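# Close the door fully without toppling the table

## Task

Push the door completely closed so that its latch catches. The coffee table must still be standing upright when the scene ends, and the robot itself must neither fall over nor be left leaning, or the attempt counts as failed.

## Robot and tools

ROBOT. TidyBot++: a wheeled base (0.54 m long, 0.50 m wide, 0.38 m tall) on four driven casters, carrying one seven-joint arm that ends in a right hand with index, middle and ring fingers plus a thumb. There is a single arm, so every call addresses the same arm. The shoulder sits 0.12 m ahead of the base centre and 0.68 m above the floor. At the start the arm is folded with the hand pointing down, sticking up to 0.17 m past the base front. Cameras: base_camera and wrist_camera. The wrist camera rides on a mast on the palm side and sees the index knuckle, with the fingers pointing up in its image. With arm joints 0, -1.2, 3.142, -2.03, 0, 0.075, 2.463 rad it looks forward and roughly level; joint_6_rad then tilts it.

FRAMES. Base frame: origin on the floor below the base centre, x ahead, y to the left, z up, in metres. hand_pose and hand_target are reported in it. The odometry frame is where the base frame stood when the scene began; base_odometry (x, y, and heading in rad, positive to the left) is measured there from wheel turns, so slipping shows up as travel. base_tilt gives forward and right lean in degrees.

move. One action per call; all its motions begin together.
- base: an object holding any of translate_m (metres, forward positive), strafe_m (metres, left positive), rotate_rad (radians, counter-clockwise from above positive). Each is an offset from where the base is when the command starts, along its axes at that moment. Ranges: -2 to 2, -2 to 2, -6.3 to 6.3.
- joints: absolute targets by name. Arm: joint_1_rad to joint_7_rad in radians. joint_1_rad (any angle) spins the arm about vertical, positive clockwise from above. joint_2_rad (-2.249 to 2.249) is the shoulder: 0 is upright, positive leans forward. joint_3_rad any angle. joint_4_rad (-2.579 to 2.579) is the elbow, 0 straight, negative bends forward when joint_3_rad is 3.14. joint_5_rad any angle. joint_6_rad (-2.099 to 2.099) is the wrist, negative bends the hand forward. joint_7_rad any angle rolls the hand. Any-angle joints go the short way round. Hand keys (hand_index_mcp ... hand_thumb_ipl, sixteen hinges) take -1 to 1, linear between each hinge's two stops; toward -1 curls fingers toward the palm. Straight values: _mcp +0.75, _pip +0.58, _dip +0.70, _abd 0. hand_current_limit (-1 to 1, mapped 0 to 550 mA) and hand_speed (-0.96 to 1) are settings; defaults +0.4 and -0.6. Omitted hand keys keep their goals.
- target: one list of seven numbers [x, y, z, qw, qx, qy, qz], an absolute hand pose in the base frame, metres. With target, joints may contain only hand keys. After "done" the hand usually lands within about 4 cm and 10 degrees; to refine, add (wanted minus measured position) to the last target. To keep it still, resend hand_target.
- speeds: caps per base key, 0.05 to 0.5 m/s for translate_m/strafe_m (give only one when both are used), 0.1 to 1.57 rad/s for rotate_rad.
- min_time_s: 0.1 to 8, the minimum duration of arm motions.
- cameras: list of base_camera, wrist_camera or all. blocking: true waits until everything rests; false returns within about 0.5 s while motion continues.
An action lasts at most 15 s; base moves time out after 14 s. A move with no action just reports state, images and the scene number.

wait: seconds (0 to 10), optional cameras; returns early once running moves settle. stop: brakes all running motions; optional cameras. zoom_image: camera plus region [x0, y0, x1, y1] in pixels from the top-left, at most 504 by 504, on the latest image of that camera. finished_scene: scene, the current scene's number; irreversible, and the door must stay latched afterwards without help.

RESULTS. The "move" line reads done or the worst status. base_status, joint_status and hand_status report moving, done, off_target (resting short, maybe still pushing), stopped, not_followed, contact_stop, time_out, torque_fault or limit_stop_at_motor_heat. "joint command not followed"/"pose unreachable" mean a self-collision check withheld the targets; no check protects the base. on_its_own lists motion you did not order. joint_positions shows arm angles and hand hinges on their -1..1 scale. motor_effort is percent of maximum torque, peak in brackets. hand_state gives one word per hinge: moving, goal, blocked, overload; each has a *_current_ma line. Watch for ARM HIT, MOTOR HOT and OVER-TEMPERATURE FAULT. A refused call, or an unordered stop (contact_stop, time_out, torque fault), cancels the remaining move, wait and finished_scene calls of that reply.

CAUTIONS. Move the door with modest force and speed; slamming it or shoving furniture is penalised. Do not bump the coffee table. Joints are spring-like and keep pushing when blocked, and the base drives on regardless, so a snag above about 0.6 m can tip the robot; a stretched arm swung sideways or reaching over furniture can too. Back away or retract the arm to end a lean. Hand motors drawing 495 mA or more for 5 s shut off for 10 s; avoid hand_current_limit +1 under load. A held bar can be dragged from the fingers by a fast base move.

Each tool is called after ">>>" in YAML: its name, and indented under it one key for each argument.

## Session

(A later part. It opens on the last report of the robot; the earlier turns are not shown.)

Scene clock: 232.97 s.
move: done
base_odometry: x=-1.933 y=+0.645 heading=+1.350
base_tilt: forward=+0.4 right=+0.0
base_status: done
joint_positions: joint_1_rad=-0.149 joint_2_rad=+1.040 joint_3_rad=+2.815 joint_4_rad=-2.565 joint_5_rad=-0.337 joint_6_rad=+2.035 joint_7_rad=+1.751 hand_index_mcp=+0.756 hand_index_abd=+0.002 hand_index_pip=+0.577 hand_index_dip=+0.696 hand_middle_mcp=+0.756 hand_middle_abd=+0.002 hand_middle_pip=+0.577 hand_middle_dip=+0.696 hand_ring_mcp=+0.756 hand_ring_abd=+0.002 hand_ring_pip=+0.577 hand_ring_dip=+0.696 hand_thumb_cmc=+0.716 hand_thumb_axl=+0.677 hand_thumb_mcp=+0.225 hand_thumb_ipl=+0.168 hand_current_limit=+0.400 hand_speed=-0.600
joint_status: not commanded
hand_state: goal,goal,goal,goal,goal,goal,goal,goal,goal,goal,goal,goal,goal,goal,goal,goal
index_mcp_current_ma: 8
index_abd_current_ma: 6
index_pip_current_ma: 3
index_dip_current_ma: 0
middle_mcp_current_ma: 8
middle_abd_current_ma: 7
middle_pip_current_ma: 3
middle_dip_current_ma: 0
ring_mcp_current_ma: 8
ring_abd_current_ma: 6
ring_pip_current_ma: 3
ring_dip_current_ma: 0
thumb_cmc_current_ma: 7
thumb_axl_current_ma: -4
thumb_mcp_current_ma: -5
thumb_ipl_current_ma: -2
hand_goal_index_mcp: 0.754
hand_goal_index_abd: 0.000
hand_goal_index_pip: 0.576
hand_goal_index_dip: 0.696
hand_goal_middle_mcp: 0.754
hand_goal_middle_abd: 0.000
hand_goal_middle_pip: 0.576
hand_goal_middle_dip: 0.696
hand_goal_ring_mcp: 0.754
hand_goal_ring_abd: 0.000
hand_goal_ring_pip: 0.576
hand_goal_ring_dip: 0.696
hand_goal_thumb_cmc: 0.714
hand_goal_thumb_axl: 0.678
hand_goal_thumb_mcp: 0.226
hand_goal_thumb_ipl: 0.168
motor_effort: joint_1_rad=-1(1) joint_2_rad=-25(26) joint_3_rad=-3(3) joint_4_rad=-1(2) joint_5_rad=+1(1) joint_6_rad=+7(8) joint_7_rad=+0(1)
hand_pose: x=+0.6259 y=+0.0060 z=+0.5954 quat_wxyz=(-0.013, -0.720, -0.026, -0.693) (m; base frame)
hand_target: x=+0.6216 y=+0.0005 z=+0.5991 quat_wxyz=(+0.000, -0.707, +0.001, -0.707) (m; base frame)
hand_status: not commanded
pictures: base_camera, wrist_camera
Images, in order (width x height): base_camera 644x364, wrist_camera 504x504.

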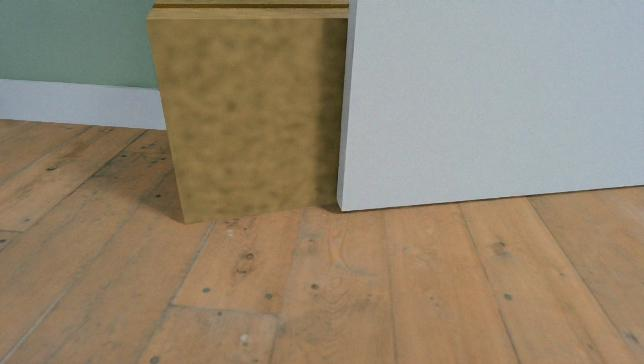

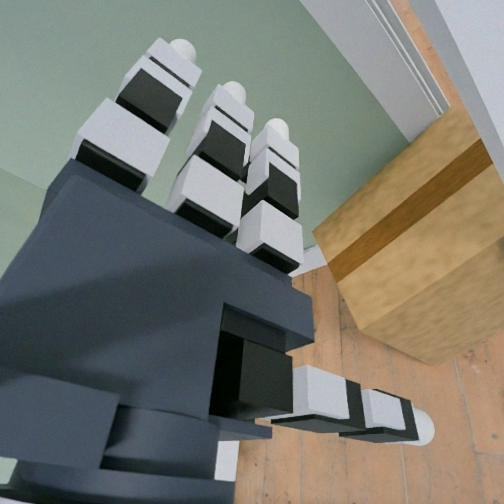

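>>> move:
  base: {"translate_m":0.12}
  speeds: {"translate_m":0.15}
  cameras: ["all"]

>>> move:
  base: {"strafe_m":-0.065}
  speeds: {"strafe_m":0.1}
  cameras: ["all"]

Scene clock: 238.73 s.
move: done
base_odometry: x=-1.907 y=+0.762 heading=+1.350
base_tilt: forward=+0.4 right=-0.1
base_status: done
joint_positions: joint_1_rad=-0.149 joint_2_rad=+1.040 joint_3_rad=+2.815 joint_4_rad=-2.567 joint_5_rad=-0.337 joint_6_rad=+2.035 joint_7_rad=+1.751 hand_index_mcp=+0.756 hand_index_abd=+0.002 hand_index_pip=+0.577 hand_index_dip=+0.696 hand_middle_mcp=+0.756 hand_middle_abd=+0.002 hand_middle_pip=+0.577 hand_middle_dip=+0.696 hand_ring_mcp=+0.756 hand_ring_abd=+0.002 hand_ring_pip=+0.577 hand_ring_dip=+0.696 hand_thumb_cmc=+0.716 hand_thumb_axl=+0.677 hand_thumb_mcp=+0.225 hand_thumb_ipl=+0.168 hand_current_limit=+0.400 hand_speed=-0.600
joint_status: not commanded
hand_state: goal,goal,goal,goal,goal,goal,goal,goal,goal,goal,goal,goal,goal,goal,goal,goal
index_mcp_current_ma: 8
index_abd_current_ma: 7
index_pip_current_ma: 3
index_dip_current_ma: 0
middle_mcp_current_ma: 8
middle_abd_current_ma: 7
middle_pip_current_ma: 3
middle_dip_current_ma: 0
ring_mcp_current_ma: 8
ring_abd_current_ma: 7
ring_pip_current_ma: 3
ring_dip_current_ma: 0
thumb_cmc_current_ma: 7
thumb_axl_current_ma: -4
thumb_mcp_current_ma: -5
thumb_ipl_current_ma: -2
hand_goal_index_mcp: 0.754
hand_goal_index_abd: 0.000
hand_goal_index_pip: 0.576
hand_goal_index_dip: 0.696
hand_goal_middle_mcp: 0.754
hand_goal_middle_abd: 0.000
hand_goal_middle_pip: 0.576
hand_goal_middle_dip: 0.696
hand_goal_ring_mcp: 0.754
hand_goal_ring_abd: 0.000
hand_goal_ring_pip: 0.576
hand_goal_ring_dip: 0.696
hand_goal_thumb_cmc: 0.714
hand_goal_thumb_axl: 0.678
hand_goal_thumb_mcp: 0.226
hand_goal_thumb_ipl: 0.168
motor_effort: joint_1_rad=-1(1) joint_2_rad=-25(26) joint_3_rad=-2(3) joint_4_rad=-1(2) joint_5_rad=+1(1) joint_6_rad=+7(8) joint_7_rad=+0(1)
hand_pose: x=+0.6254 y=+0.0059 z=+0.5953 quat_wxyz=(-0.013, -0.720, -0.026, -0.693) (m; base frame)
hand_target: x=+0.6216 y=+0.0005 z=+0.5991 quat_wxyz=(+0.000, -0.707, +0.001, -0.707) (m; base frame)
hand_status: not commanded
pictures: base_camera, wrist_camera
Images, in order (width x height): base_camera 644x364, wrist_camera 504x504.

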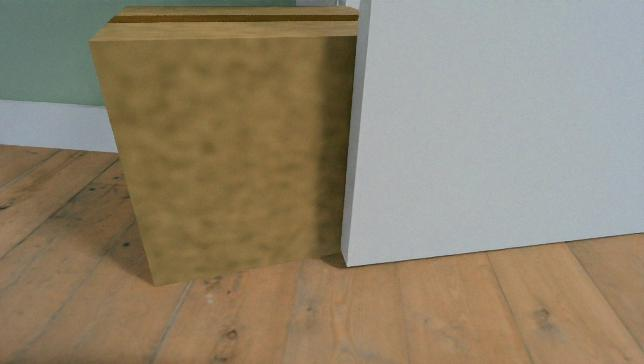

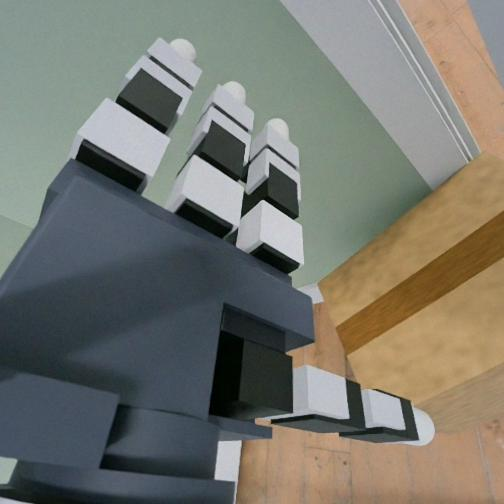

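Scene clock: 239.97 s.
move: done
base_odometry: x=-1.843 y=+0.748 heading=+1.350
base_tilt: forward=+0.4 right=+0.0
base_status: done
joint_positions: joint_1_rad=-0.146 joint_2_rad=+1.040 joint_3_rad=+2.815 joint_4_rad=-2.567 joint_5_rad=-0.337 joint_6_rad=+2.035 joint_7_rad=+1.751 hand_index_mcp=+0.755 hand_index_abd=+0.002 hand_index_pip=+0.577 hand_index_dip=+0.696 hand_middle_mcp=+0.756 hand_middle_abd=+0.002 hand_middle_pip=+0.577 hand_middle_dip=+0.696 hand_ring_mcp=+0.756 hand_ring_abd=+0.002 hand_ring_pip=+0.577 hand_ring_dip=+0.696 hand_thumb_cmc=+0.716 hand_thumb_axl=+0.677 hand_thumb_mcp=+0.225 hand_thumb_ipl=+0.168 hand_current_limit=+0.400 hand_speed=-0.600
joint_status: not commanded
hand_state: goal,goal,goal,goal,goal,goal,goal,goal,goal,goal,goal,goal,goal,goal,goal,goal
index_mcp_current_ma: 7
index_abd_current_ma: 7
index_pip_current_ma: 3
index_dip_current_ma: 0
middle_mcp_current_ma: 7
middle_abd_current_ma: 7
middle_pip_current_ma: 3
middle_dip_current_ma: 0
ring_mcp_current_ma: 7
ring_abd_current_ma: 7
ring_pip_current_ma: 3
ring_dip_current_ma: 0
thumb_cmc_current_ma: 7
thumb_axl_current_ma: -4
thumb_mcp_current_ma: -5
thumb_ipl_current_ma: -2
hand_goal_index_mcp: 0.754
hand_goal_index_abd: 0.000
hand_goal_index_pip: 0.576
hand_goal_index_dip: 0.696
hand_goal_middle_mcp: 0.754
hand_goal_middle_abd: 0.000
hand_goal_middle_pip: 0.576
hand_goal_middle_dip: 0.696
hand_goal_ring_mcp: 0.754
hand_goal_ring_abd: 0.000
hand_goal_ring_pip: 0.576
hand_goal_ring_dip: 0.696
hand_goal_thumb_cmc: 0.714
hand_goal_thumb_axl: 0.678
hand_goal_thumb_mcp: 0.226
hand_goal_thumb_ipl: 0.168
motor_effort: joint_1_rad=-1(3) joint_2_rad=-25(26) joint_3_rad=-3(4) joint_4_rad=+0(1) joint_5_rad=+0(1) joint_6_rad=+7(8) joint_7_rad=+1(1)
hand_pose: x=+0.6254 y=+0.0046 z=+0.5953 quat_wxyz=(-0.014, -0.721, -0.025, -0.693) (m; base frame)
hand_target: x=+0.6216 y=+0.0005 z=+0.5991 quat_wxyz=(+0.000, -0.707, +0.001, -0.707) (m; base frame)
hand_status: not commanded
pictures: base_camera, wrist_camera
Images, in order (width x height): base_camera 644x364, wrist_camera 504x504.

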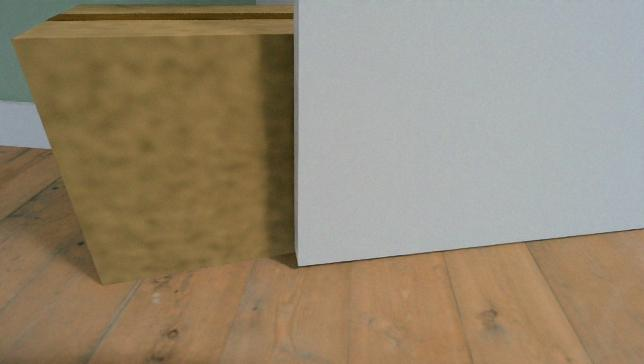

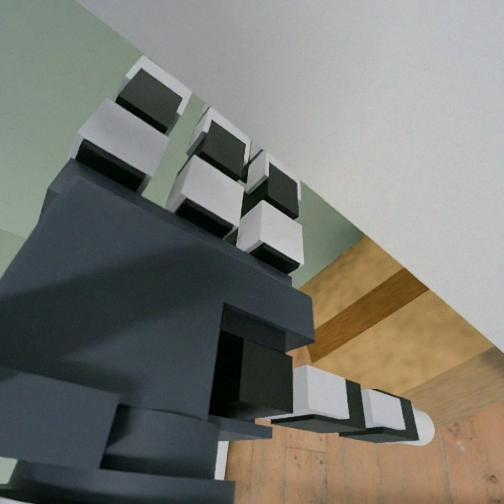

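>>> move:
  base: {"translate_m":0.035}
  speeds: {"translate_m":0.1}

>>> move:
  base: {"strafe_m":-0.03}
  speeds: {"strafe_m":0.1}
  cameras: ["all"]

>>> move:
  joints: {"hand_index_pip":-0.6,"hand_middle_pip":-0.6,"hand_ring_pip":-0.6,"hand_index_dip":0.4,"hand_middle_dip":0.4,"hand_ring_dip":0.4}
  cameras: ["all"]

Scene clock: 249.63 s.
move: done
base_odometry: x=-1.835 y=+0.782 heading=+1.350
base_tilt: forward=+0.5 right=+0.0
base_status: done
joint_positions: joint_1_rad=-0.146 joint_2_rad=+1.041 joint_3_rad=+2.815 joint_4_rad=-2.568 joint_5_rad=-0.337 joint_6_rad=+2.036 joint_7_rad=+1.751 hand_index_mcp=+0.755 hand_index_abd=+0.002 hand_index_pip=+0.577 hand_index_dip=+0.696 hand_middle_mcp=+0.756 hand_middle_abd=+0.002 hand_middle_pip=+0.577 hand_middle_dip=+0.696 hand_ring_mcp=+0.756 hand_ring_abd=+0.002 hand_ring_pip=+0.577 hand_ring_dip=+0.696 hand_thumb_cmc=+0.716 hand_thumb_axl=+0.677 hand_thumb_mcp=+0.225 hand_thumb_ipl=+0.168 hand_current_limit=+0.400 hand_speed=-0.600
joint_status: not commanded
hand_state: goal,goal,goal,goal,goal,goal,goal,goal,goal,goal,goal,goal,goal,goal,goal,goal
index_mcp_current_ma: 7
index_abd_current_ma: 7
index_pip_current_ma: 3
index_dip_current_ma: 0
middle_mcp_current_ma: 7
middle_abd_current_ma: 8
middle_pip_current_ma: 3
middle_dip_current_ma: 0
ring_mcp_current_ma: 7
ring_abd_current_ma: 7
ring_pip_current_ma: 3
ring_dip_current_ma: 0
thumb_cmc_current_ma: 7
thumb_axl_current_ma: -4
thumb_mcp_current_ma: -5
thumb_ipl_current_ma: -2
hand_goal_index_mcp: 0.754
hand_goal_index_abd: 0.000
hand_goal_index_pip: 0.576
hand_goal_index_dip: 0.696
hand_goal_middle_mcp: 0.754
hand_goal_middle_abd: 0.000
hand_goal_middle_pip: 0.576
hand_goal_middle_dip: 0.696
hand_goal_ring_mcp: 0.754
hand_goal_ring_abd: 0.000
hand_goal_ring_pip: 0.576
hand_goal_ring_dip: 0.696
hand_goal_thumb_cmc: 0.714
hand_goal_thumb_axl: 0.678
hand_goal_thumb_mcp: 0.226
hand_goal_thumb_ipl: 0.168
motor_effort: joint_1_rad=+0(1) joint_2_rad=-25(27) joint_3_rad=-3(3) joint_4_rad=-1(2) joint_5_rad=+1(1) joint_6_rad=+8(8) joint_7_rad=+0(1)
hand_pose: x=+0.6253 y=+0.0046 z=+0.5953 quat_wxyz=(-0.014, -0.720, -0.025, -0.693) (m; base frame)
hand_target: x=+0.6216 y=+0.0005 z=+0.5991 quat_wxyz=(+0.000, -0.707, +0.001, -0.707) (m; base frame)
hand_status: not commanded
pictures: none

Scene clock: 250.50 s.
move: done
base_odometry: x=-1.806 y=+0.776 heading=+1.350
base_tilt: forward=+0.4 right=+0.0
base_status: done
joint_positions: joint_1_rad=-0.143 joint_2_rad=+1.041 joint_3_rad=+2.815 joint_4_rad=-2.568 joint_5_rad=-0.337 joint_6_rad=+2.036 joint_7_rad=+1.751 hand_index_mcp=+0.755 hand_index_abd=+0.002 hand_index_pip=+0.577 hand_index_dip=+0.696 hand_middle_mcp=+0.756 hand_middle_abd=+0.002 hand_middle_pip=+0.577 hand_middle_dip=+0.696 hand_ring_mcp=+0.755 hand_ring_abd=+0.002 hand_ring_pip=+0.577 hand_ring_dip=+0.696 hand_thumb_cmc=+0.715 hand_thumb_axl=+0.677 hand_thumb_mcp=+0.225 hand_thumb_ipl=+0.168 hand_current_limit=+0.400 hand_speed=-0.600
joint_status: not commanded
hand_state: goal,goal,goal,goal,goal,goal,goal,goal,goal,goal,goal,goal,goal,goal,goal,goal
index_mcp_current_ma: 7
index_abd_current_ma: 7
index_pip_current_ma: 3
index_dip_current_ma: 0
middle_mcp_current_ma: 7
middle_abd_current_ma: 8
middle_pip_current_ma: 3
middle_dip_current_ma: 0
ring_mcp_current_ma: 7
ring_abd_current_ma: 7
ring_pip_current_ma: 3
ring_dip_current_ma: 0
thumb_cmc_current_ma: 7
thumb_axl_current_ma: -4
thumb_mcp_current_ma: -5
thumb_ipl_current_ma: -2
hand_goal_index_mcp: 0.754
hand_goal_index_abd: 0.000
hand_goal_index_pip: 0.576
hand_goal_index_dip: 0.696
hand_goal_middle_mcp: 0.754
hand_goal_middle_abd: 0.000
hand_goal_middle_pip: 0.576
hand_goal_middle_dip: 0.696
hand_goal_ring_mcp: 0.754
hand_goal_ring_abd: 0.000
hand_goal_ring_pip: 0.576
hand_goal_ring_dip: 0.696
hand_goal_thumb_cmc: 0.714
hand_goal_thumb_axl: 0.678
hand_goal_thumb_mcp: 0.226
hand_goal_thumb_ipl: 0.168
motor_effort: joint_1_rad=+0(2) joint_2_rad=-25(26) joint_3_rad=-3(4) joint_4_rad=-1(1) joint_5_rad=+0(1) joint_6_rad=+8(8) joint_7_rad=+0(1)
hand_pose: x=+0.6253 y=+0.0030 z=+0.5953 quat_wxyz=(-0.015, -0.721, -0.024, -0.693) (m; base frame)
hand_target: x=+0.6216 y=+0.0005 z=+0.5991 quat_wxyz=(+0.000, -0.707, +0.001, -0.707) (m; base frame)
hand_status: not commanded
pictures: base_camera, wrist_camera
Images, in order (width x height): base_camera 644x364, wrist_camera 504x504.

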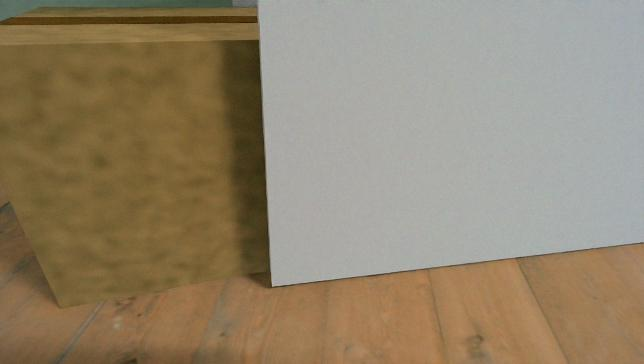

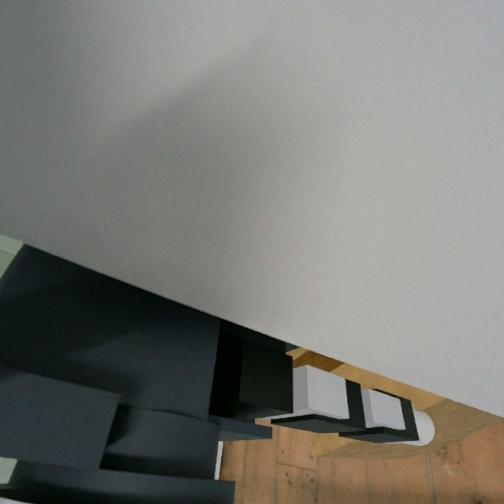

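Scene clock: 251.80 s.
move: done
base_odometry: x=-1.806 y=+0.776 heading=+1.350
base_tilt: forward=+0.4 right=+0.0
base_status: not commanded
joint_positions: joint_1_rad=-0.143 joint_2_rad=+1.041 joint_3_rad=+2.815 joint_4_rad=-2.568 joint_5_rad=-0.337 joint_6_rad=+2.036 joint_7_rad=+1.751 hand_index_mcp=+0.755 hand_index_abd=+0.002 hand_index_pip=-0.597 hand_index_dip=+0.403 hand_middle_mcp=+0.756 hand_middle_abd=+0.002 hand_middle_pip=-0.596 hand_middle_dip=+0.403 hand_ring_mcp=+0.755 hand_ring_abd=+0.002 hand_ring_pip=-0.597 hand_ring_dip=+0.402 hand_thumb_cmc=+0.715 hand_thumb_axl=+0.677 hand_thumb_mcp=+0.225 hand_thumb_ipl=+0.168 hand_current_limit=+0.400 hand_speed=-0.600
joint_status: all done
hand_state: goal,goal,goal,goal,goal,goal,goal,goal,goal,goal,goal,goal,goal,goal,goal,goal
index_mcp_current_ma: 7
index_abd_current_ma: 7
index_pip_current_ma: 12
index_dip_current_ma: 12
middle_mcp_current_ma: 7
middle_abd_current_ma: 8
middle_pip_current_ma: 16
middle_dip_current_ma: 13
ring_mcp_current_ma: 7
ring_abd_current_ma: 7
ring_pip_current_ma: 13
ring_dip_current_ma: 11
thumb_cmc_current_ma: 7
thumb_axl_current_ma: -4
thumb_mcp_current_ma: -5
thumb_ipl_current_ma: -2
hand_goal_index_mcp: 0.754
hand_goal_index_abd: 0.000
hand_goal_index_pip: -0.600
hand_goal_index_dip: 0.400
hand_goal_middle_mcp: 0.754
hand_goal_middle_abd: 0.000
hand_goal_middle_pip: -0.600
hand_goal_middle_dip: 0.400
hand_goal_ring_mcp: 0.754
hand_goal_ring_abd: 0.000
hand_goal_ring_pip: -0.600
hand_goal_ring_dip: 0.400
hand_goal_thumb_cmc: 0.714
hand_goal_thumb_axl: 0.678
hand_goal_thumb_mcp: 0.226
hand_goal_thumb_ipl: 0.168
motor_effort: joint_1_rad=+0(1) joint_2_rad=-26(26) joint_3_rad=-3(3) joint_4_rad=-1(2) joint_5_rad=+1(1) joint_6_rad=+8(8) joint_7_rad=+1(1)
hand_pose: x=+0.6253 y=+0.0030 z=+0.5953 quat_wxyz=(-0.015, -0.721, -0.024, -0.693) (m; base frame)
hand_target: x=+0.6216 y=+0.0005 z=+0.5991 quat_wxyz=(+0.000, -0.707, +0.001, -0.707) (m; base frame)
hand_status: not commanded
pictures: base_camera, wrist_camera
Images, in order (width x height): base_camera 644x364, wrist_camera 504x504.

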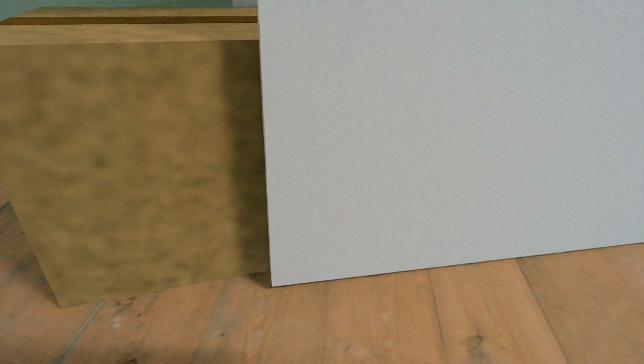

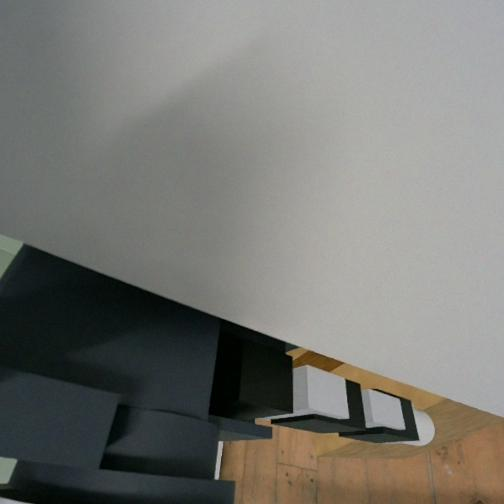

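>>> move:
  base: {"translate_m":-0.3}
  speeds: {"translate_m":0.15}
  cameras: ["all"]

Scene clock: 256.53 s.
move: done
base_odometry: x=-1.872 y=+0.483 heading=+1.350
base_tilt: forward=+0.4 right=+0.0
base_status: done
joint_positions: joint_1_rad=-0.139 joint_2_rad=+1.043 joint_3_rad=+2.815 joint_4_rad=-2.572 joint_5_rad=-0.337 joint_6_rad=+2.042 joint_7_rad=+1.750 hand_index_mcp=+0.757 hand_index_abd=+0.002 hand_index_pip=-0.597 hand_index_dip=+0.403 hand_middle_mcp=+0.757 hand_middle_abd=+0.002 hand_middle_pip=-0.597 hand_middle_dip=+0.403 hand_ring_mcp=+0.757 hand_ring_abd=+0.002 hand_ring_pip=-0.597 hand_ring_dip=+0.402 hand_thumb_cmc=+0.715 hand_thumb_axl=+0.677 hand_thumb_mcp=+0.225 hand_thumb_ipl=+0.168 hand_current_limit=+0.400 hand_speed=-0.600
joint_status: not commanded
hand_state: goal,goal,goal,goal,goal,goal,goal,goal,goal,goal,goal,goal,goal,goal,goal,goal
index_mcp_current_ma: 15
index_abd_current_ma: 7
index_pip_current_ma: 12
index_dip_current_ma: 12
middle_mcp_current_ma: 16
middle_abd_current_ma: 8
middle_pip_current_ma: 15
middle_dip_current_ma: 13
ring_mcp_current_ma: 15
ring_abd_current_ma: 7
ring_pip_current_ma: 11
ring_dip_current_ma: 11
thumb_cmc_current_ma: 7
thumb_axl_current_ma: -4
thumb_mcp_current_ma: -5
thumb_ipl_current_ma: -2
hand_goal_index_mcp: 0.754
hand_goal_index_abd: 0.000
hand_goal_index_pip: -0.600
hand_goal_index_dip: 0.400
hand_goal_middle_mcp: 0.754
hand_goal_middle_abd: 0.000
hand_goal_middle_pip: -0.600
hand_goal_middle_dip: 0.400
hand_goal_ring_mcp: 0.754
hand_goal_ring_abd: 0.000
hand_goal_ring_pip: -0.600
hand_goal_ring_dip: 0.400
hand_goal_thumb_cmc: 0.714
hand_goal_thumb_axl: 0.678
hand_goal_thumb_mcp: 0.226
hand_goal_thumb_ipl: 0.168
motor_effort: joint_1_rad=-1(4) joint_2_rad=-25(28) joint_3_rad=-2(5) joint_4_rad=-1(5) joint_5_rad=+1(2) joint_6_rad=+7(11) joint_7_rad=+0(1)
hand_pose: x=+0.6243 y=+0.0005 z=+0.5954 quat_wxyz=(-0.016, -0.721, -0.023, -0.693) (m; base frame)
hand_target: x=+0.6216 y=+0.0005 z=+0.5991 quat_wxyz=(+0.000, -0.707, +0.001, -0.707) (m; base frame)
hand_status: not commanded
pictures: base_camera, wrist_camera
Images, in order (width x height): base_camera 644x364, wrist_camera 504x504.

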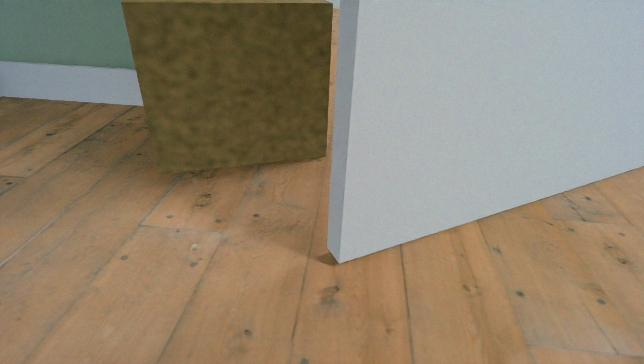

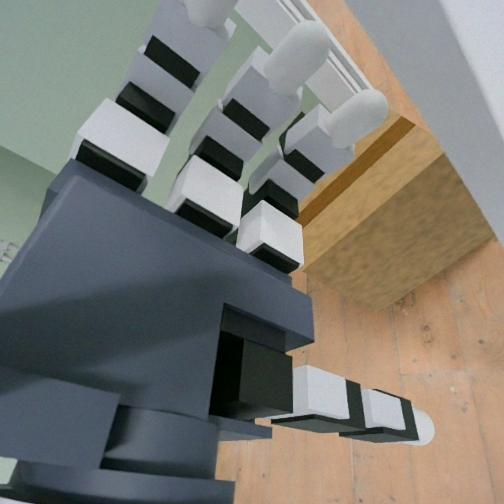

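>>> move:
  base: {"translate_m":-0.2,"strafe_m":-0.2}
  speeds: {"translate_m":0.15}
  cameras: ["all"]

Scene clock: 268.60 s.
move: done
base_odometry: x=-1.720 y=+0.244 heading=+1.350
base_tilt: forward=+0.4 right=+0.0
base_status: done
joint_positions: joint_1_rad=-0.145 joint_2_rad=+1.043 joint_3_rad=+2.803 joint_4_rad=-2.570 joint_5_rad=-0.329 joint_6_rad=+2.043 joint_7_rad=+1.750 hand_index_mcp=+0.756 hand_index_abd=+0.002 hand_index_pip=-0.598 hand_index_dip=+0.403 hand_middle_mcp=+0.756 hand_middle_abd=+0.002 hand_middle_pip=-0.597 hand_middle_dip=+0.403 hand_ring_mcp=+0.756 hand_ring_abd=+0.002 hand_ring_pip=-0.597 hand_ring_dip=+0.402 hand_thumb_cmc=+0.715 hand_thumb_axl=+0.677 hand_thumb_mcp=+0.225 hand_thumb_ipl=+0.168 hand_current_limit=+0.400 hand_speed=-0.600
joint_status: not commanded
hand_state: goal,goal,goal,goal,goal,goal,goal,goal,goal,goal,goal,goal,goal,goal,goal,goal
index_mcp_current_ma: 12
index_abd_current_ma: 7
index_pip_current_ma: 11
index_dip_current_ma: 12
middle_mcp_current_ma: 11
middle_abd_current_ma: 8
middle_pip_current_ma: 14
middle_dip_current_ma: 13
ring_mcp_current_ma: 11
ring_abd_current_ma: 7
ring_pip_current_ma: 11
ring_dip_current_ma: 11
thumb_cmc_current_ma: 6
thumb_axl_current_ma: -4
thumb_mcp_current_ma: -5
thumb_ipl_current_ma: -2
hand_goal_index_mcp: 0.754
hand_goal_index_abd: 0.000
hand_goal_index_pip: -0.600
hand_goal_index_dip: 0.400
hand_goal_middle_mcp: 0.754
hand_goal_middle_abd: 0.000
hand_goal_middle_pip: -0.600
hand_goal_middle_dip: 0.400
hand_goal_ring_mcp: 0.754
hand_goal_ring_abd: 0.000
hand_goal_ring_pip: -0.600
hand_goal_ring_dip: 0.400
hand_goal_thumb_cmc: 0.714
hand_goal_thumb_axl: 0.678
hand_goal_thumb_mcp: 0.226
hand_goal_thumb_ipl: 0.168
motor_effort: joint_1_rad=+0(5) joint_2_rad=-25(26) joint_3_rad=-2(4) joint_4_rad=-1(4) joint_5_rad=+1(7) joint_6_rad=+8(9) joint_7_rad=+0(1)
hand_pose: x=+0.6250 y=+0.0097 z=+0.5952 quat_wxyz=(-0.005, -0.720, -0.024, -0.694) (m; base frame)
hand_target: x=+0.6216 y=+0.0005 z=+0.5991 quat_wxyz=(+0.000, -0.707, +0.001, -0.707) (m; base frame)
hand_status: not commanded
pictures: base_camera, wrist_camera
Images, in order (width x height): base_camera 644x364, wrist_camera 504x504.

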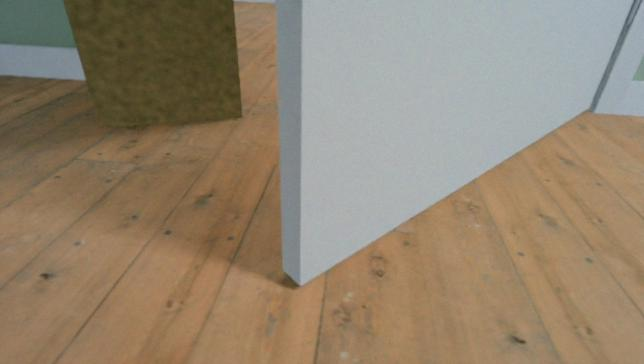

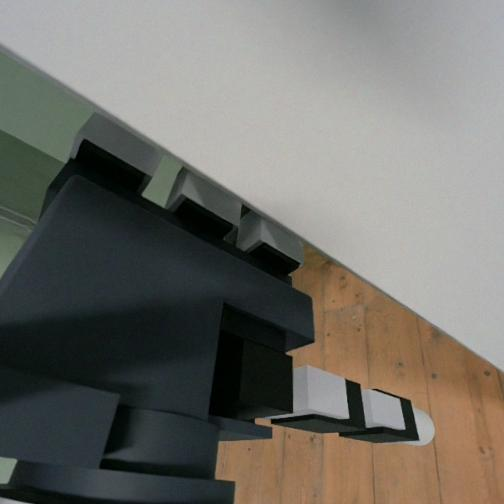

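>>> move:
  base: {"translate_m":-0.08,"strafe_m":-0.4}
  speeds: {"strafe_m":0.18}
  cameras: ["all"]

Scene clock: 276.30 s.
move: done
base_odometry: x=-1.348 y=+0.078 heading=+1.351
base_tilt: forward=+0.4 right=-0.1
base_status: done
joint_positions: joint_1_rad=-0.253 joint_2_rad=+1.044 joint_3_rad=+2.786 joint_4_rad=-2.573 joint_5_rad=-0.321 joint_6_rad=+2.046 joint_7_rad=+1.737 hand_index_mcp=+0.753 hand_index_abd=+0.002 hand_index_pip=-0.599 hand_index_dip=+0.403 hand_middle_mcp=+0.753 hand_middle_abd=+0.002 hand_middle_pip=-0.598 hand_middle_dip=+0.403 hand_ring_mcp=+0.753 hand_ring_abd=+0.002 hand_ring_pip=-0.598 hand_ring_dip=+0.402 hand_thumb_cmc=+0.712 hand_thumb_axl=+0.677 hand_thumb_mcp=+0.225 hand_thumb_ipl=+0.168 hand_current_limit=+0.400 hand_speed=-0.600
joint_status: not commanded
hand_state: goal,goal,goal,goal,goal,goal,goal,goal,goal,goal,goal,goal,goal,goal,goal,goal
index_mcp_current_ma: -6
index_abd_current_ma: 7
index_pip_current_ma: 6
index_dip_current_ma: 11
middle_mcp_current_ma: -7
middle_abd_current_ma: 8
middle_pip_current_ma: 9
middle_dip_current_ma: 12
ring_mcp_current_ma: -6
ring_abd_current_ma: 7
ring_pip_current_ma: 7
ring_dip_current_ma: 11
thumb_cmc_current_ma: -8
thumb_axl_current_ma: -4
thumb_mcp_current_ma: -6
thumb_ipl_current_ma: -2
hand_goal_index_mcp: 0.754
hand_goal_index_abd: 0.000
hand_goal_index_pip: -0.600
hand_goal_index_dip: 0.400
hand_goal_middle_mcp: 0.754
hand_goal_middle_abd: 0.000
hand_goal_middle_pip: -0.600
hand_goal_middle_dip: 0.400
hand_goal_ring_mcp: 0.754
hand_goal_ring_abd: 0.000
hand_goal_ring_pip: -0.600
hand_goal_ring_dip: 0.400
hand_goal_thumb_cmc: 0.714
hand_goal_thumb_axl: 0.678
hand_goal_thumb_mcp: 0.226
hand_goal_thumb_ipl: 0.168
motor_effort: joint_1_rad=+19(42) joint_2_rad=-21(27) joint_3_rad=+0(13) joint_4_rad=-2(5) joint_5_rad=-4(25) joint_6_rad=+8(11) joint_7_rad=+1(6)
hand_pose: x=+0.6196 y=+0.0716 z=+0.5935 quat_wxyz=(+0.049, -0.718, -0.058, -0.692) (m; base frame)
hand_target: x=+0.6216 y=+0.0005 z=+0.5991 quat_wxyz=(+0.000, -0.707, +0.001, -0.707) (m; base frame)
hand_status: not commanded
pictures: base_camera, wrist_camera
Images, in order (width x height): base_camera 644x364, wrist_camera 504x504.

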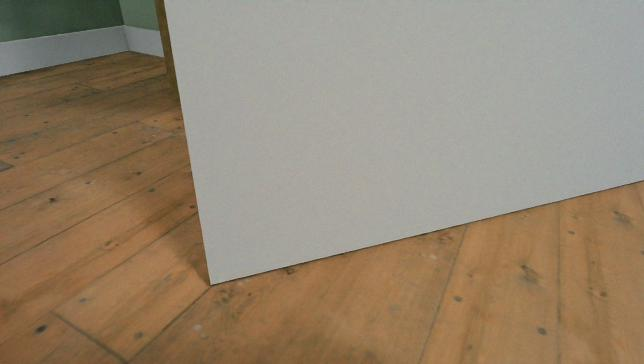

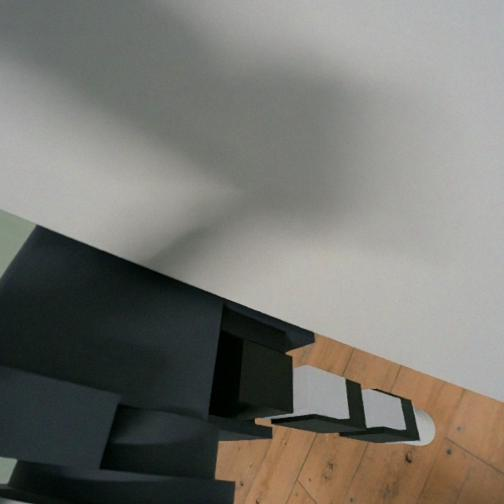

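>>> move:
  base: {"translate_m":-0.2}
  speeds: {"translate_m":0.15}
  cameras: ["all"]

Scene clock: 285.97 s.
move: done
base_odometry: x=-1.392 y=-0.117 heading=+1.351
base_tilt: forward=+0.4 right=+0.0
base_status: done
joint_positions: joint_1_rad=-0.157 joint_2_rad=+1.045 joint_3_rad=+2.781 joint_4_rad=-2.572 joint_5_rad=-0.321 joint_6_rad=+2.046 joint_7_rad=+1.736 hand_index_mcp=+0.756 hand_index_abd=+0.002 hand_index_pip=-0.599 hand_index_dip=+0.403 hand_middle_mcp=+0.753 hand_middle_abd=+0.002 hand_middle_pip=-0.598 hand_middle_dip=+0.403 hand_ring_mcp=+0.753 hand_ring_abd=+0.002 hand_ring_pip=-0.598 hand_ring_dip=+0.402 hand_thumb_cmc=+0.712 hand_thumb_axl=+0.677 hand_thumb_mcp=+0.225 hand_thumb_ipl=+0.168 hand_current_limit=+0.400 hand_speed=-0.600
joint_status: not commanded
hand_state: goal,goal,goal,goal,goal,goal,goal,goal,goal,goal,goal,goal,goal,goal,goal,goal
index_mcp_current_ma: 9
index_abd_current_ma: 7
index_pip_current_ma: 6
index_dip_current_ma: 11
middle_mcp_current_ma: -7
middle_abd_current_ma: 8
middle_pip_current_ma: 9
middle_dip_current_ma: 12
ring_mcp_current_ma: -6
ring_abd_current_ma: 7
ring_pip_current_ma: 7
ring_dip_current_ma: 11
thumb_cmc_current_ma: -8
thumb_axl_current_ma: -4
thumb_mcp_current_ma: -6
thumb_ipl_current_ma: -2
hand_goal_index_mcp: 0.754
hand_goal_index_abd: 0.000
hand_goal_index_pip: -0.600
hand_goal_index_dip: 0.400
hand_goal_middle_mcp: 0.754
hand_goal_middle_abd: 0.000
hand_goal_middle_pip: -0.600
hand_goal_middle_dip: 0.400
hand_goal_ring_mcp: 0.754
hand_goal_ring_abd: 0.000
hand_goal_ring_pip: -0.600
hand_goal_ring_dip: 0.400
hand_goal_thumb_cmc: 0.714
hand_goal_thumb_axl: 0.678
hand_goal_thumb_mcp: 0.226
hand_goal_thumb_ipl: 0.168
motor_effort: joint_1_rad=+0(17) joint_2_rad=-25(26) joint_3_rad=-3(4) joint_4_rad=-1(5) joint_5_rad=+1(10) joint_6_rad=+7(10) joint_7_rad=+0(2)
hand_pose: x=+0.6240 y=+0.0252 z=+0.5926 quat_wxyz=(+0.019, -0.721, -0.023, -0.693) (m; base frame)
hand_target: x=+0.6216 y=+0.0005 z=+0.5991 quat_wxyz=(+0.000, -0.707, +0.001, -0.707) (m; base frame)
hand_status: not commanded
pictures: base_camera, wrist_camera
Images, in order (width x height): base_camera 644x364, wrist_camera 504x504.

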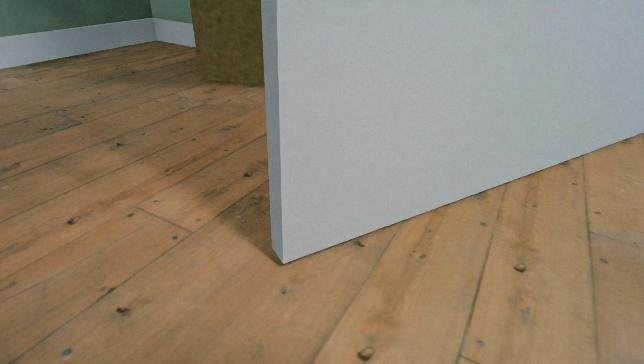

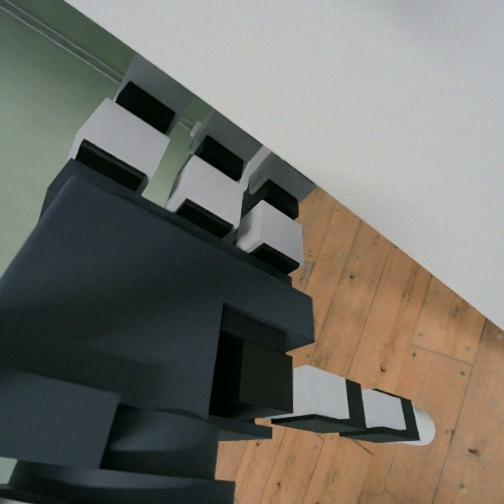

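>>> move:
  base: {"translate_m":-0.12,"strafe_m":0.03,"rotate_rad":-0.35}
  speeds: {"translate_m":0.12,"rotate_rad":0.3}
  cameras: ["all"]

Scene clock: 296.50 s.
move: done
base_odometry: x=-1.447 y=-0.228 heading=+1.001
base_tilt: forward=+0.4 right=+0.0
base_status: done
joint_positions: joint_1_rad=-0.160 joint_2_rad=+1.037 joint_3_rad=+2.775 joint_4_rad=-2.575 joint_5_rad=-0.310 joint_6_rad=+2.055 joint_7_rad=+1.736 hand_index_mcp=+0.772 hand_index_abd=+0.002 hand_index_pip=-0.597 hand_index_dip=+0.399 hand_middle_mcp=+0.764 hand_middle_abd=+0.002 hand_middle_pip=-0.597 hand_middle_dip=+0.399 hand_ring_mcp=+0.757 hand_ring_abd=+0.002 hand_ring_pip=-0.598 hand_ring_dip=+0.400 hand_thumb_cmc=+0.712 hand_thumb_axl=+0.677 hand_thumb_mcp=+0.225 hand_thumb_ipl=+0.168 hand_current_limit=+0.400 hand_speed=-0.600
joint_status: not commanded
hand_state: goal,goal,goal,goal,goal,goal,goal,goal,goal,goal,goal,goal,goal,goal,goal,goal
index_mcp_current_ma: 91
index_abd_current_ma: 8
index_pip_current_ma: 13
index_dip_current_ma: -5
middle_mcp_current_ma: 50
middle_abd_current_ma: 9
middle_pip_current_ma: 13
middle_dip_current_ma: -3
ring_mcp_current_ma: 12
ring_abd_current_ma: 7
ring_pip_current_ma: 9
ring_dip_current_ma: 2
thumb_cmc_current_ma: -9
thumb_axl_current_ma: -4
thumb_mcp_current_ma: -4
thumb_ipl_current_ma: -2
hand_goal_index_mcp: 0.754
hand_goal_index_abd: 0.000
hand_goal_index_pip: -0.600
hand_goal_index_dip: 0.400
hand_goal_middle_mcp: 0.754
hand_goal_middle_abd: 0.000
hand_goal_middle_pip: -0.600
hand_goal_middle_dip: 0.400
hand_goal_ring_mcp: 0.754
hand_goal_ring_abd: 0.000
hand_goal_ring_pip: -0.600
hand_goal_ring_dip: 0.400
hand_goal_thumb_cmc: 0.714
hand_goal_thumb_axl: 0.678
hand_goal_thumb_mcp: 0.226
hand_goal_thumb_ipl: 0.168
motor_effort: joint_1_rad=+3(14) joint_2_rad=-22(27) joint_3_rad=+0(5) joint_4_rad=-2(6) joint_5_rad=-4(12) joint_6_rad=+8(14) joint_7_rad=+0(2)
hand_pose: x=+0.6245 y=+0.0314 z=+0.5992 quat_wxyz=(+0.028, -0.715, -0.024, -0.698) (m; base frame)
hand_target: x=+0.6216 y=+0.0005 z=+0.5991 quat_wxyz=(+0.000, -0.707, +0.001, -0.707) (m; base frame)
hand_status: not commanded
pictures: base_camera, wrist_camera
Images, in order (width x height): base_camera 644x364, wrist_camera 504x504.

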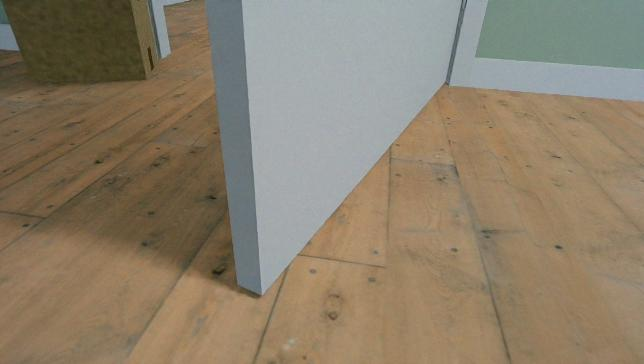

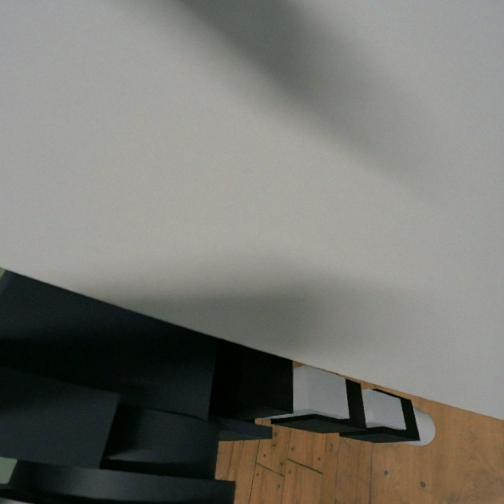

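>>> move:
  joints: {"hand_index_pip":0.58,"hand_middle_pip":0.58,"hand_ring_pip":0.58,"hand_index_dip":0.7,"hand_middle_dip":0.7,"hand_ring_dip":0.7}

>>> move:
  base: {"strafe_m":0.45,"translate_m":-0.05}
  speeds: {"strafe_m":0.3}

>>> move:
  joints: {"joint_1_rad":0,"joint_2_rad":-0.357,"joint_3_rad":3.142,"joint_4_rad":-2.53,"joint_5_rad":0,"joint_6_rad":-0.917,"joint_7_rad":3.14}
  min_time_s: 3
  cameras: ["base_camera"]

>>> move:
  joints: {"joint_1_rad":0,"joint_2_rad":-1.3,"joint_3_rad":3.142,"joint_4_rad":-1.7,"joint_5_rad":0,"joint_6_rad":-0.75,"joint_7_rad":2.463}
  min_time_s: 3
  cameras: ["all"]

Scene clock: 309.70 s.
move: done
base_odometry: x=-1.447 y=-0.228 heading=+1.001
base_tilt: forward=+0.4 right=+0.0
base_status: not commanded
joint_positions: joint_1_rad=-0.160 joint_2_rad=+1.037 joint_3_rad=+2.775 joint_4_rad=-2.575 joint_5_rad=-0.310 joint_6_rad=+2.055 joint_7_rad=+1.736 hand_index_mcp=+0.756 hand_index_abd=+0.002 hand_index_pip=+0.578 hand_index_dip=+0.697 hand_middle_mcp=+0.756 hand_middle_abd=+0.002 hand_middle_pip=+0.577 hand_middle_dip=+0.697 hand_ring_mcp=+0.756 hand_ring_abd=+0.002 hand_ring_pip=+0.577 hand_ring_dip=+0.698 hand_thumb_cmc=+0.712 hand_thumb_axl=+0.677 hand_thumb_mcp=+0.225 hand_thumb_ipl=+0.168 hand_current_limit=+0.400 hand_speed=-0.600
joint_status: all done
hand_state: goal,goal,goal,goal,goal,goal,goal,goal,goal,goal,goal,goal,goal,goal,goal,goal
index_mcp_current_ma: 11
index_abd_current_ma: 8
index_pip_current_ma: -11
index_dip_current_ma: -12
middle_mcp_current_ma: 11
middle_abd_current_ma: 9
middle_pip_current_ma: -14
middle_dip_current_ma: -13
ring_mcp_current_ma: 10
ring_abd_current_ma: 7
ring_pip_current_ma: -11
ring_dip_current_ma: -11
thumb_cmc_current_ma: -9
thumb_axl_current_ma: -4
thumb_mcp_current_ma: -4
thumb_ipl_current_ma: -2
hand_goal_index_mcp: 0.754
hand_goal_index_abd: 0.000
hand_goal_index_pip: 0.580
hand_goal_index_dip: 0.700
hand_goal_middle_mcp: 0.754
hand_goal_middle_abd: 0.000
hand_goal_middle_pip: 0.580
hand_goal_middle_dip: 0.700
hand_goal_ring_mcp: 0.754
hand_goal_ring_abd: 0.000
hand_goal_ring_pip: 0.580
hand_goal_ring_dip: 0.700
hand_goal_thumb_cmc: 0.714
hand_goal_thumb_axl: 0.678
hand_goal_thumb_mcp: 0.226
hand_goal_thumb_ipl: 0.168
motor_effort: joint_1_rad=+3(3) joint_2_rad=-22(22) joint_3_rad=-1(1) joint_4_rad=-2(2) joint_5_rad=-2(4) joint_6_rad=+8(9) joint_7_rad=+0(0)
hand_pose: x=+0.6245 y=+0.0314 z=+0.5992 quat_wxyz=(+0.028, -0.715, -0.024, -0.698) (m; base frame)
hand_target: x=+0.6216 y=+0.0005 z=+0.5991 quat_wxyz=(+0.000, -0.707, +0.001, -0.707) (m; base frame)
hand_status: not commanded
pictures: none

Scene clock: 312.17 s.
move: done
base_odometry: x=-1.853 y=-0.027 heading=+1.001
base_tilt: forward=+0.4 right=+0.0
base_status: done
joint_positions: joint_1_rad=-0.139 joint_2_rad=+1.041 joint_3_rad=+2.785 joint_4_rad=-2.575 joint_5_rad=-0.322 joint_6_rad=+2.055 joint_7_rad=+1.736 hand_index_mcp=+0.755 hand_index_abd=+0.002 hand_index_pip=+0.578 hand_index_dip=+0.697 hand_middle_mcp=+0.755 hand_middle_abd=+0.002 hand_middle_pip=+0.577 hand_middle_dip=+0.697 hand_ring_mcp=+0.755 hand_ring_abd=+0.002 hand_ring_pip=+0.578 hand_ring_dip=+0.698 hand_thumb_cmc=+0.712 hand_thumb_axl=+0.677 hand_thumb_mcp=+0.225 hand_thumb_ipl=+0.168 hand_current_limit=+0.400 hand_speed=-0.600
joint_status: not commanded
hand_state: goal,goal,goal,goal,goal,goal,goal,goal,goal,goal,goal,goal,goal,goal,goal,goal
index_mcp_current_ma: 4
index_abd_current_ma: 8
index_pip_current_ma: -10
index_dip_current_ma: -12
middle_mcp_current_ma: 5
middle_abd_current_ma: 9
middle_pip_current_ma: -13
middle_dip_current_ma: -13
ring_mcp_current_ma: 5
ring_abd_current_ma: 7
ring_pip_current_ma: -10
ring_dip_current_ma: -11
thumb_cmc_current_ma: -8
thumb_axl_current_ma: -4
thumb_mcp_current_ma: -4
thumb_ipl_current_ma: -2
hand_goal_index_mcp: 0.754
hand_goal_index_abd: 0.000
hand_goal_index_pip: 0.580
hand_goal_index_dip: 0.700
hand_goal_middle_mcp: 0.754
hand_goal_middle_abd: 0.000
hand_goal_middle_pip: 0.580
hand_goal_middle_dip: 0.700
hand_goal_ring_mcp: 0.754
hand_goal_ring_abd: 0.000
hand_goal_ring_pip: 0.580
hand_goal_ring_dip: 0.700
hand_goal_thumb_cmc: 0.714
hand_goal_thumb_axl: 0.678
hand_goal_thumb_mcp: 0.226
hand_goal_thumb_ipl: 0.168
motor_effort: joint_1_rad=+0(4) joint_2_rad=-26(26) joint_3_rad=-3(4) joint_4_rad=-1(2) joint_5_rad=+1(3) joint_6_rad=+8(8) joint_7_rad=+0(1)
hand_pose: x=+0.6242 y=+0.0142 z=+0.5974 quat_wxyz=(+0.010, -0.717, -0.016, -0.697) (m; base frame)
hand_target: x=+0.6216 y=+0.0005 z=+0.5991 quat_wxyz=(+0.000, -0.707, +0.001, -0.707) (m; base frame)
hand_status: not commanded
pictures: none

Scene clock: 316.00 s.
move: done
base_odometry: x=-1.853 y=-0.027 heading=+1.001
base_tilt: forward=+0.4 right=-0.1
base_status: not commanded
joint_positions: joint_1_rad=-0.026 joint_2_rad=-0.346 joint_3_rad=+3.116 joint_4_rad=-2.544 joint_5_rad=-0.046 joint_6_rad=-0.847 joint_7_rad=+3.084 hand_index_mcp=+0.755 hand_index_abd=+0.002 hand_index_pip=+0.578 hand_index_dip=+0.697 hand_middle_mcp=+0.755 hand_middle_abd=+0.002 hand_middle_pip=+0.578 hand_middle_dip=+0.697 hand_ring_mcp=+0.755 hand_ring_abd=+0.002 hand_ring_pip=+0.578 hand_ring_dip=+0.698 hand_thumb_cmc=+0.715 hand_thumb_axl=+0.677 hand_thumb_mcp=+0.224 hand_thumb_ipl=+0.168 hand_current_limit=+0.400 hand_speed=-0.600
joint_status: all done
hand_state: goal,goal,goal,goal,goal,goal,goal,goal,goal,goal,goal,goal,goal,goal,goal,goal
index_mcp_current_ma: 4
index_abd_current_ma: 8
index_pip_current_ma: -7
index_dip_current_ma: -11
middle_mcp_current_ma: 5
middle_abd_current_ma: 9
middle_pip_current_ma: -9
middle_dip_current_ma: -12
ring_mcp_current_ma: 5
ring_abd_current_ma: 7
ring_pip_current_ma: -7
ring_dip_current_ma: -10
thumb_cmc_current_ma: 6
thumb_axl_current_ma: -4
thumb_mcp_current_ma: -13
thumb_ipl_current_ma: -2
hand_goal_index_mcp: 0.754
hand_goal_index_abd: 0.000
hand_goal_index_pip: 0.580
hand_goal_index_dip: 0.700
hand_goal_middle_mcp: 0.754
hand_goal_middle_abd: 0.000
hand_goal_middle_pip: 0.580
hand_goal_middle_dip: 0.700
hand_goal_ring_mcp: 0.754
hand_goal_ring_abd: 0.000
hand_goal_ring_pip: 0.580
hand_goal_ring_dip: 0.700
hand_goal_thumb_cmc: 0.714
hand_goal_thumb_axl: 0.678
hand_goal_thumb_mcp: 0.226
hand_goal_thumb_ipl: 0.168
motor_effort: joint_1_rad=-1(1) joint_2_rad=-1(27) joint_3_rad=-1(4) joint_4_rad=+12(14) joint_5_rad=-1(2) joint_6_rad=+0(8) joint_7_rad=+0(1)
hand_pose: x=+0.3430 y=-0.0079 z=+0.6005 quat_wxyz=(-0.022, -0.719, -0.693, -0.045) (m; base frame)
hand_target: x=+0.3314 y=-0.0215 z=+0.6013 quat_wxyz=(-0.018, -0.708, -0.706, -0.018) (m; base frame)
hand_status: not commanded
pictures: base_camera
Images, in order (width x height): base_camera 644x364.

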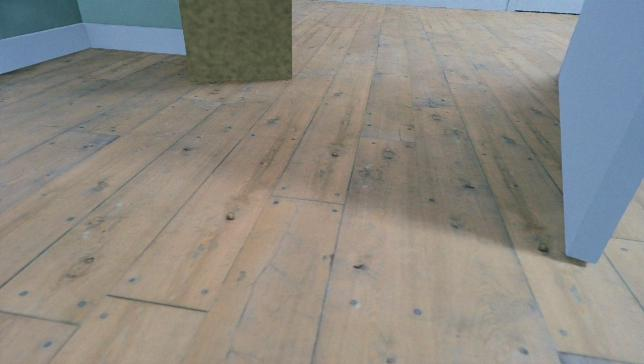

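Scene clock: 319.30 s.
move: done
base_odometry: x=-1.853 y=-0.027 heading=+1.001
base_tilt: forward=+0.4 right=-0.1
base_status: not commanded
joint_positions: joint_1_rad=-0.026 joint_2_rad=-1.288 joint_3_rad=+3.116 joint_4_rad=-1.705 joint_5_rad=-0.046 joint_6_rad=-0.824 joint_7_rad=+2.521 hand_index_mcp=+0.759 hand_index_abd=+0.002 hand_index_pip=+0.579 hand_index_dip=+0.698 hand_middle_mcp=+0.759 hand_middle_abd=+0.002 hand_middle_pip=+0.579 hand_middle_dip=+0.697 hand_ring_mcp=+0.759 hand_ring_abd=+0.002 hand_ring_pip=+0.579 hand_ring_dip=+0.698 hand_thumb_cmc=+0.719 hand_thumb_axl=+0.677 hand_thumb_mcp=+0.225 hand_thumb_ipl=+0.168 hand_current_limit=+0.400 hand_speed=-0.600
joint_status: all done
hand_state: goal,goal,goal,goal,goal,goal,goal,goal,goal,goal,goal,goal,goal,goal,goal,goal
index_mcp_current_ma: 25
index_abd_current_ma: 8
index_pip_current_ma: -2
index_dip_current_ma: -11
middle_mcp_current_ma: 26
middle_abd_current_ma: 9
middle_pip_current_ma: -3
middle_dip_current_ma: -11
ring_mcp_current_ma: 25
ring_abd_current_ma: 7
ring_pip_current_ma: -2
ring_dip_current_ma: -10
thumb_cmc_current_ma: 21
thumb_axl_current_ma: -4
thumb_mcp_current_ma: -3
thumb_ipl_current_ma: -2
hand_goal_index_mcp: 0.754
hand_goal_index_abd: 0.000
hand_goal_index_pip: 0.580
hand_goal_index_dip: 0.700
hand_goal_middle_mcp: 0.754
hand_goal_middle_abd: 0.000
hand_goal_middle_pip: 0.580
hand_goal_middle_dip: 0.700
hand_goal_ring_mcp: 0.754
hand_goal_ring_abd: 0.000
hand_goal_ring_pip: 0.580
hand_goal_ring_dip: 0.700
hand_goal_thumb_cmc: 0.714
hand_goal_thumb_axl: 0.678
hand_goal_thumb_mcp: 0.226
hand_goal_thumb_ipl: 0.168
motor_effort: joint_1_rad=+0(1) joint_2_rad=+20(23) joint_3_rad=+1(2) joint_4_rad=+10(18) joint_5_rad=+0(2) joint_6_rad=+7(8) joint_7_rad=+0(1)
hand_pose: x=+0.1130 y=-0.0447 z=+1.2373 quat_wxyz=(-0.346, -0.505, -0.287, -0.736) (m; base frame)
hand_target: x=+0.0899 y=-0.0699 z=+1.2544 quat_wxyz=(-0.362, -0.491, -0.234, -0.757) (m; base frame)
hand_status: not commanded
pictures: base_camera, wrist_camera
Images, in order (width x height): base_camera 644x364, wrist_camera 504x504.

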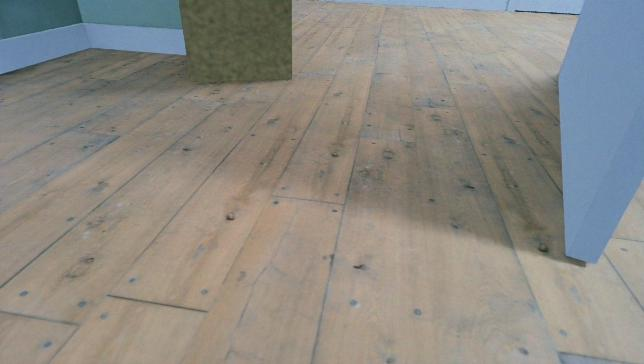

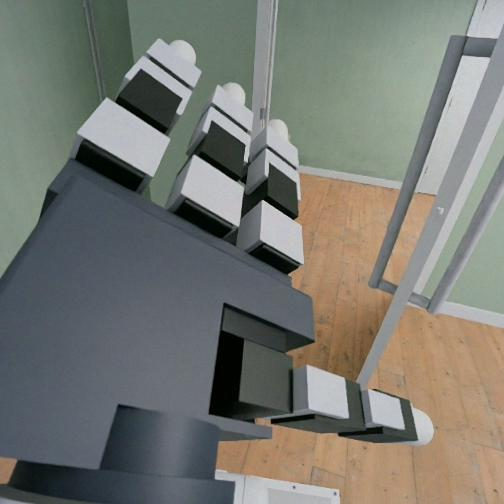

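>>> move:
  base: {"rotate_rad":1.234}
  cameras: ["all"]

Scene clock: 332.67 s.
move: done
base_odometry: x=-1.853 y=-0.027 heading=+2.235
base_tilt: forward=+0.4 right=+0.0
base_status: done
joint_positions: joint_1_rad=-0.020 joint_2_rad=-1.288 joint_3_rad=+3.117 joint_4_rad=-1.705 joint_5_rad=-0.044 joint_6_rad=-0.824 joint_7_rad=+2.519 hand_index_mcp=+0.759 hand_index_abd=+0.002 hand_index_pip=+0.579 hand_index_dip=+0.698 hand_middle_mcp=+0.759 hand_middle_abd=+0.002 hand_middle_pip=+0.579 hand_middle_dip=+0.697 hand_ring_mcp=+0.759 hand_ring_abd=+0.002 hand_ring_pip=+0.579 hand_ring_dip=+0.698 hand_thumb_cmc=+0.719 hand_thumb_axl=+0.677 hand_thumb_mcp=+0.225 hand_thumb_ipl=+0.168 hand_current_limit=+0.400 hand_speed=-0.600
joint_status: not commanded
hand_state: goal,goal,goal,goal,goal,goal,goal,goal,goal,goal,goal,goal,goal,goal,goal,goal
index_mcp_current_ma: 25
index_abd_current_ma: 8
index_pip_current_ma: -2
index_dip_current_ma: -11
middle_mcp_current_ma: 26
middle_abd_current_ma: 9
middle_pip_current_ma: -3
middle_dip_current_ma: -11
ring_mcp_current_ma: 25
ring_abd_current_ma: 7
ring_pip_current_ma: -2
ring_dip_current_ma: -10
thumb_cmc_current_ma: 21
thumb_axl_current_ma: -4
thumb_mcp_current_ma: -3
thumb_ipl_current_ma: -2
hand_goal_index_mcp: 0.754
hand_goal_index_abd: 0.000
hand_goal_index_pip: 0.580
hand_goal_index_dip: 0.700
hand_goal_middle_mcp: 0.754
hand_goal_middle_abd: 0.000
hand_goal_middle_pip: 0.580
hand_goal_middle_dip: 0.700
hand_goal_ring_mcp: 0.754
hand_goal_ring_abd: 0.000
hand_goal_ring_pip: 0.580
hand_goal_ring_dip: 0.700
hand_goal_thumb_cmc: 0.714
hand_goal_thumb_axl: 0.678
hand_goal_thumb_mcp: 0.226
hand_goal_thumb_ipl: 0.168
motor_effort: joint_1_rad=-1(1) joint_2_rad=+20(21) joint_3_rad=+0(1) joint_4_rad=+11(11) joint_5_rad=+0(1) joint_6_rad=+7(8) joint_7_rad=+0(1)
hand_pose: x=+0.1128 y=-0.0453 z=+1.2372 quat_wxyz=(-0.348, -0.507, -0.285, -0.735) (m; base frame)
hand_target: x=+0.0899 y=-0.0699 z=+1.2544 quat_wxyz=(-0.362, -0.491, -0.234, -0.757) (m; base frame)
hand_status: not commanded
pictures: base_camera, wrist_camera
Images, in order (width x height): base_camera 644x364, wrist_camera 504x504.

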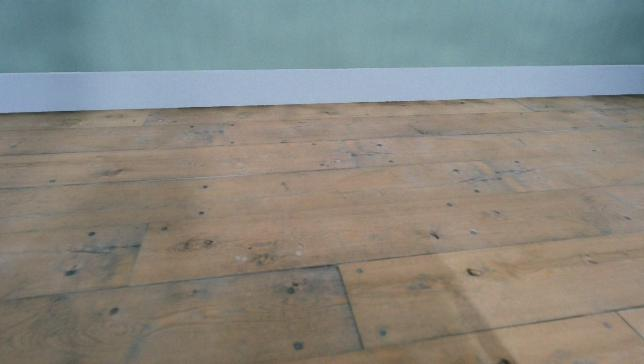

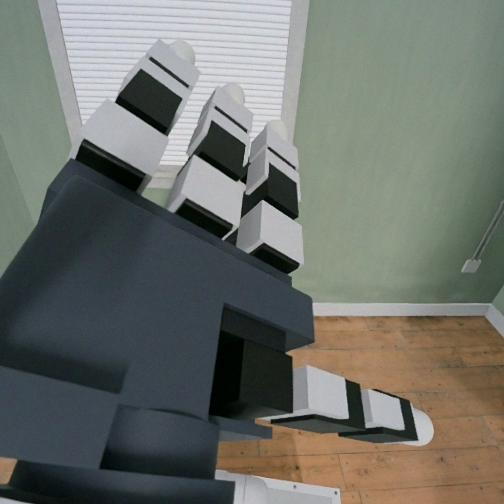

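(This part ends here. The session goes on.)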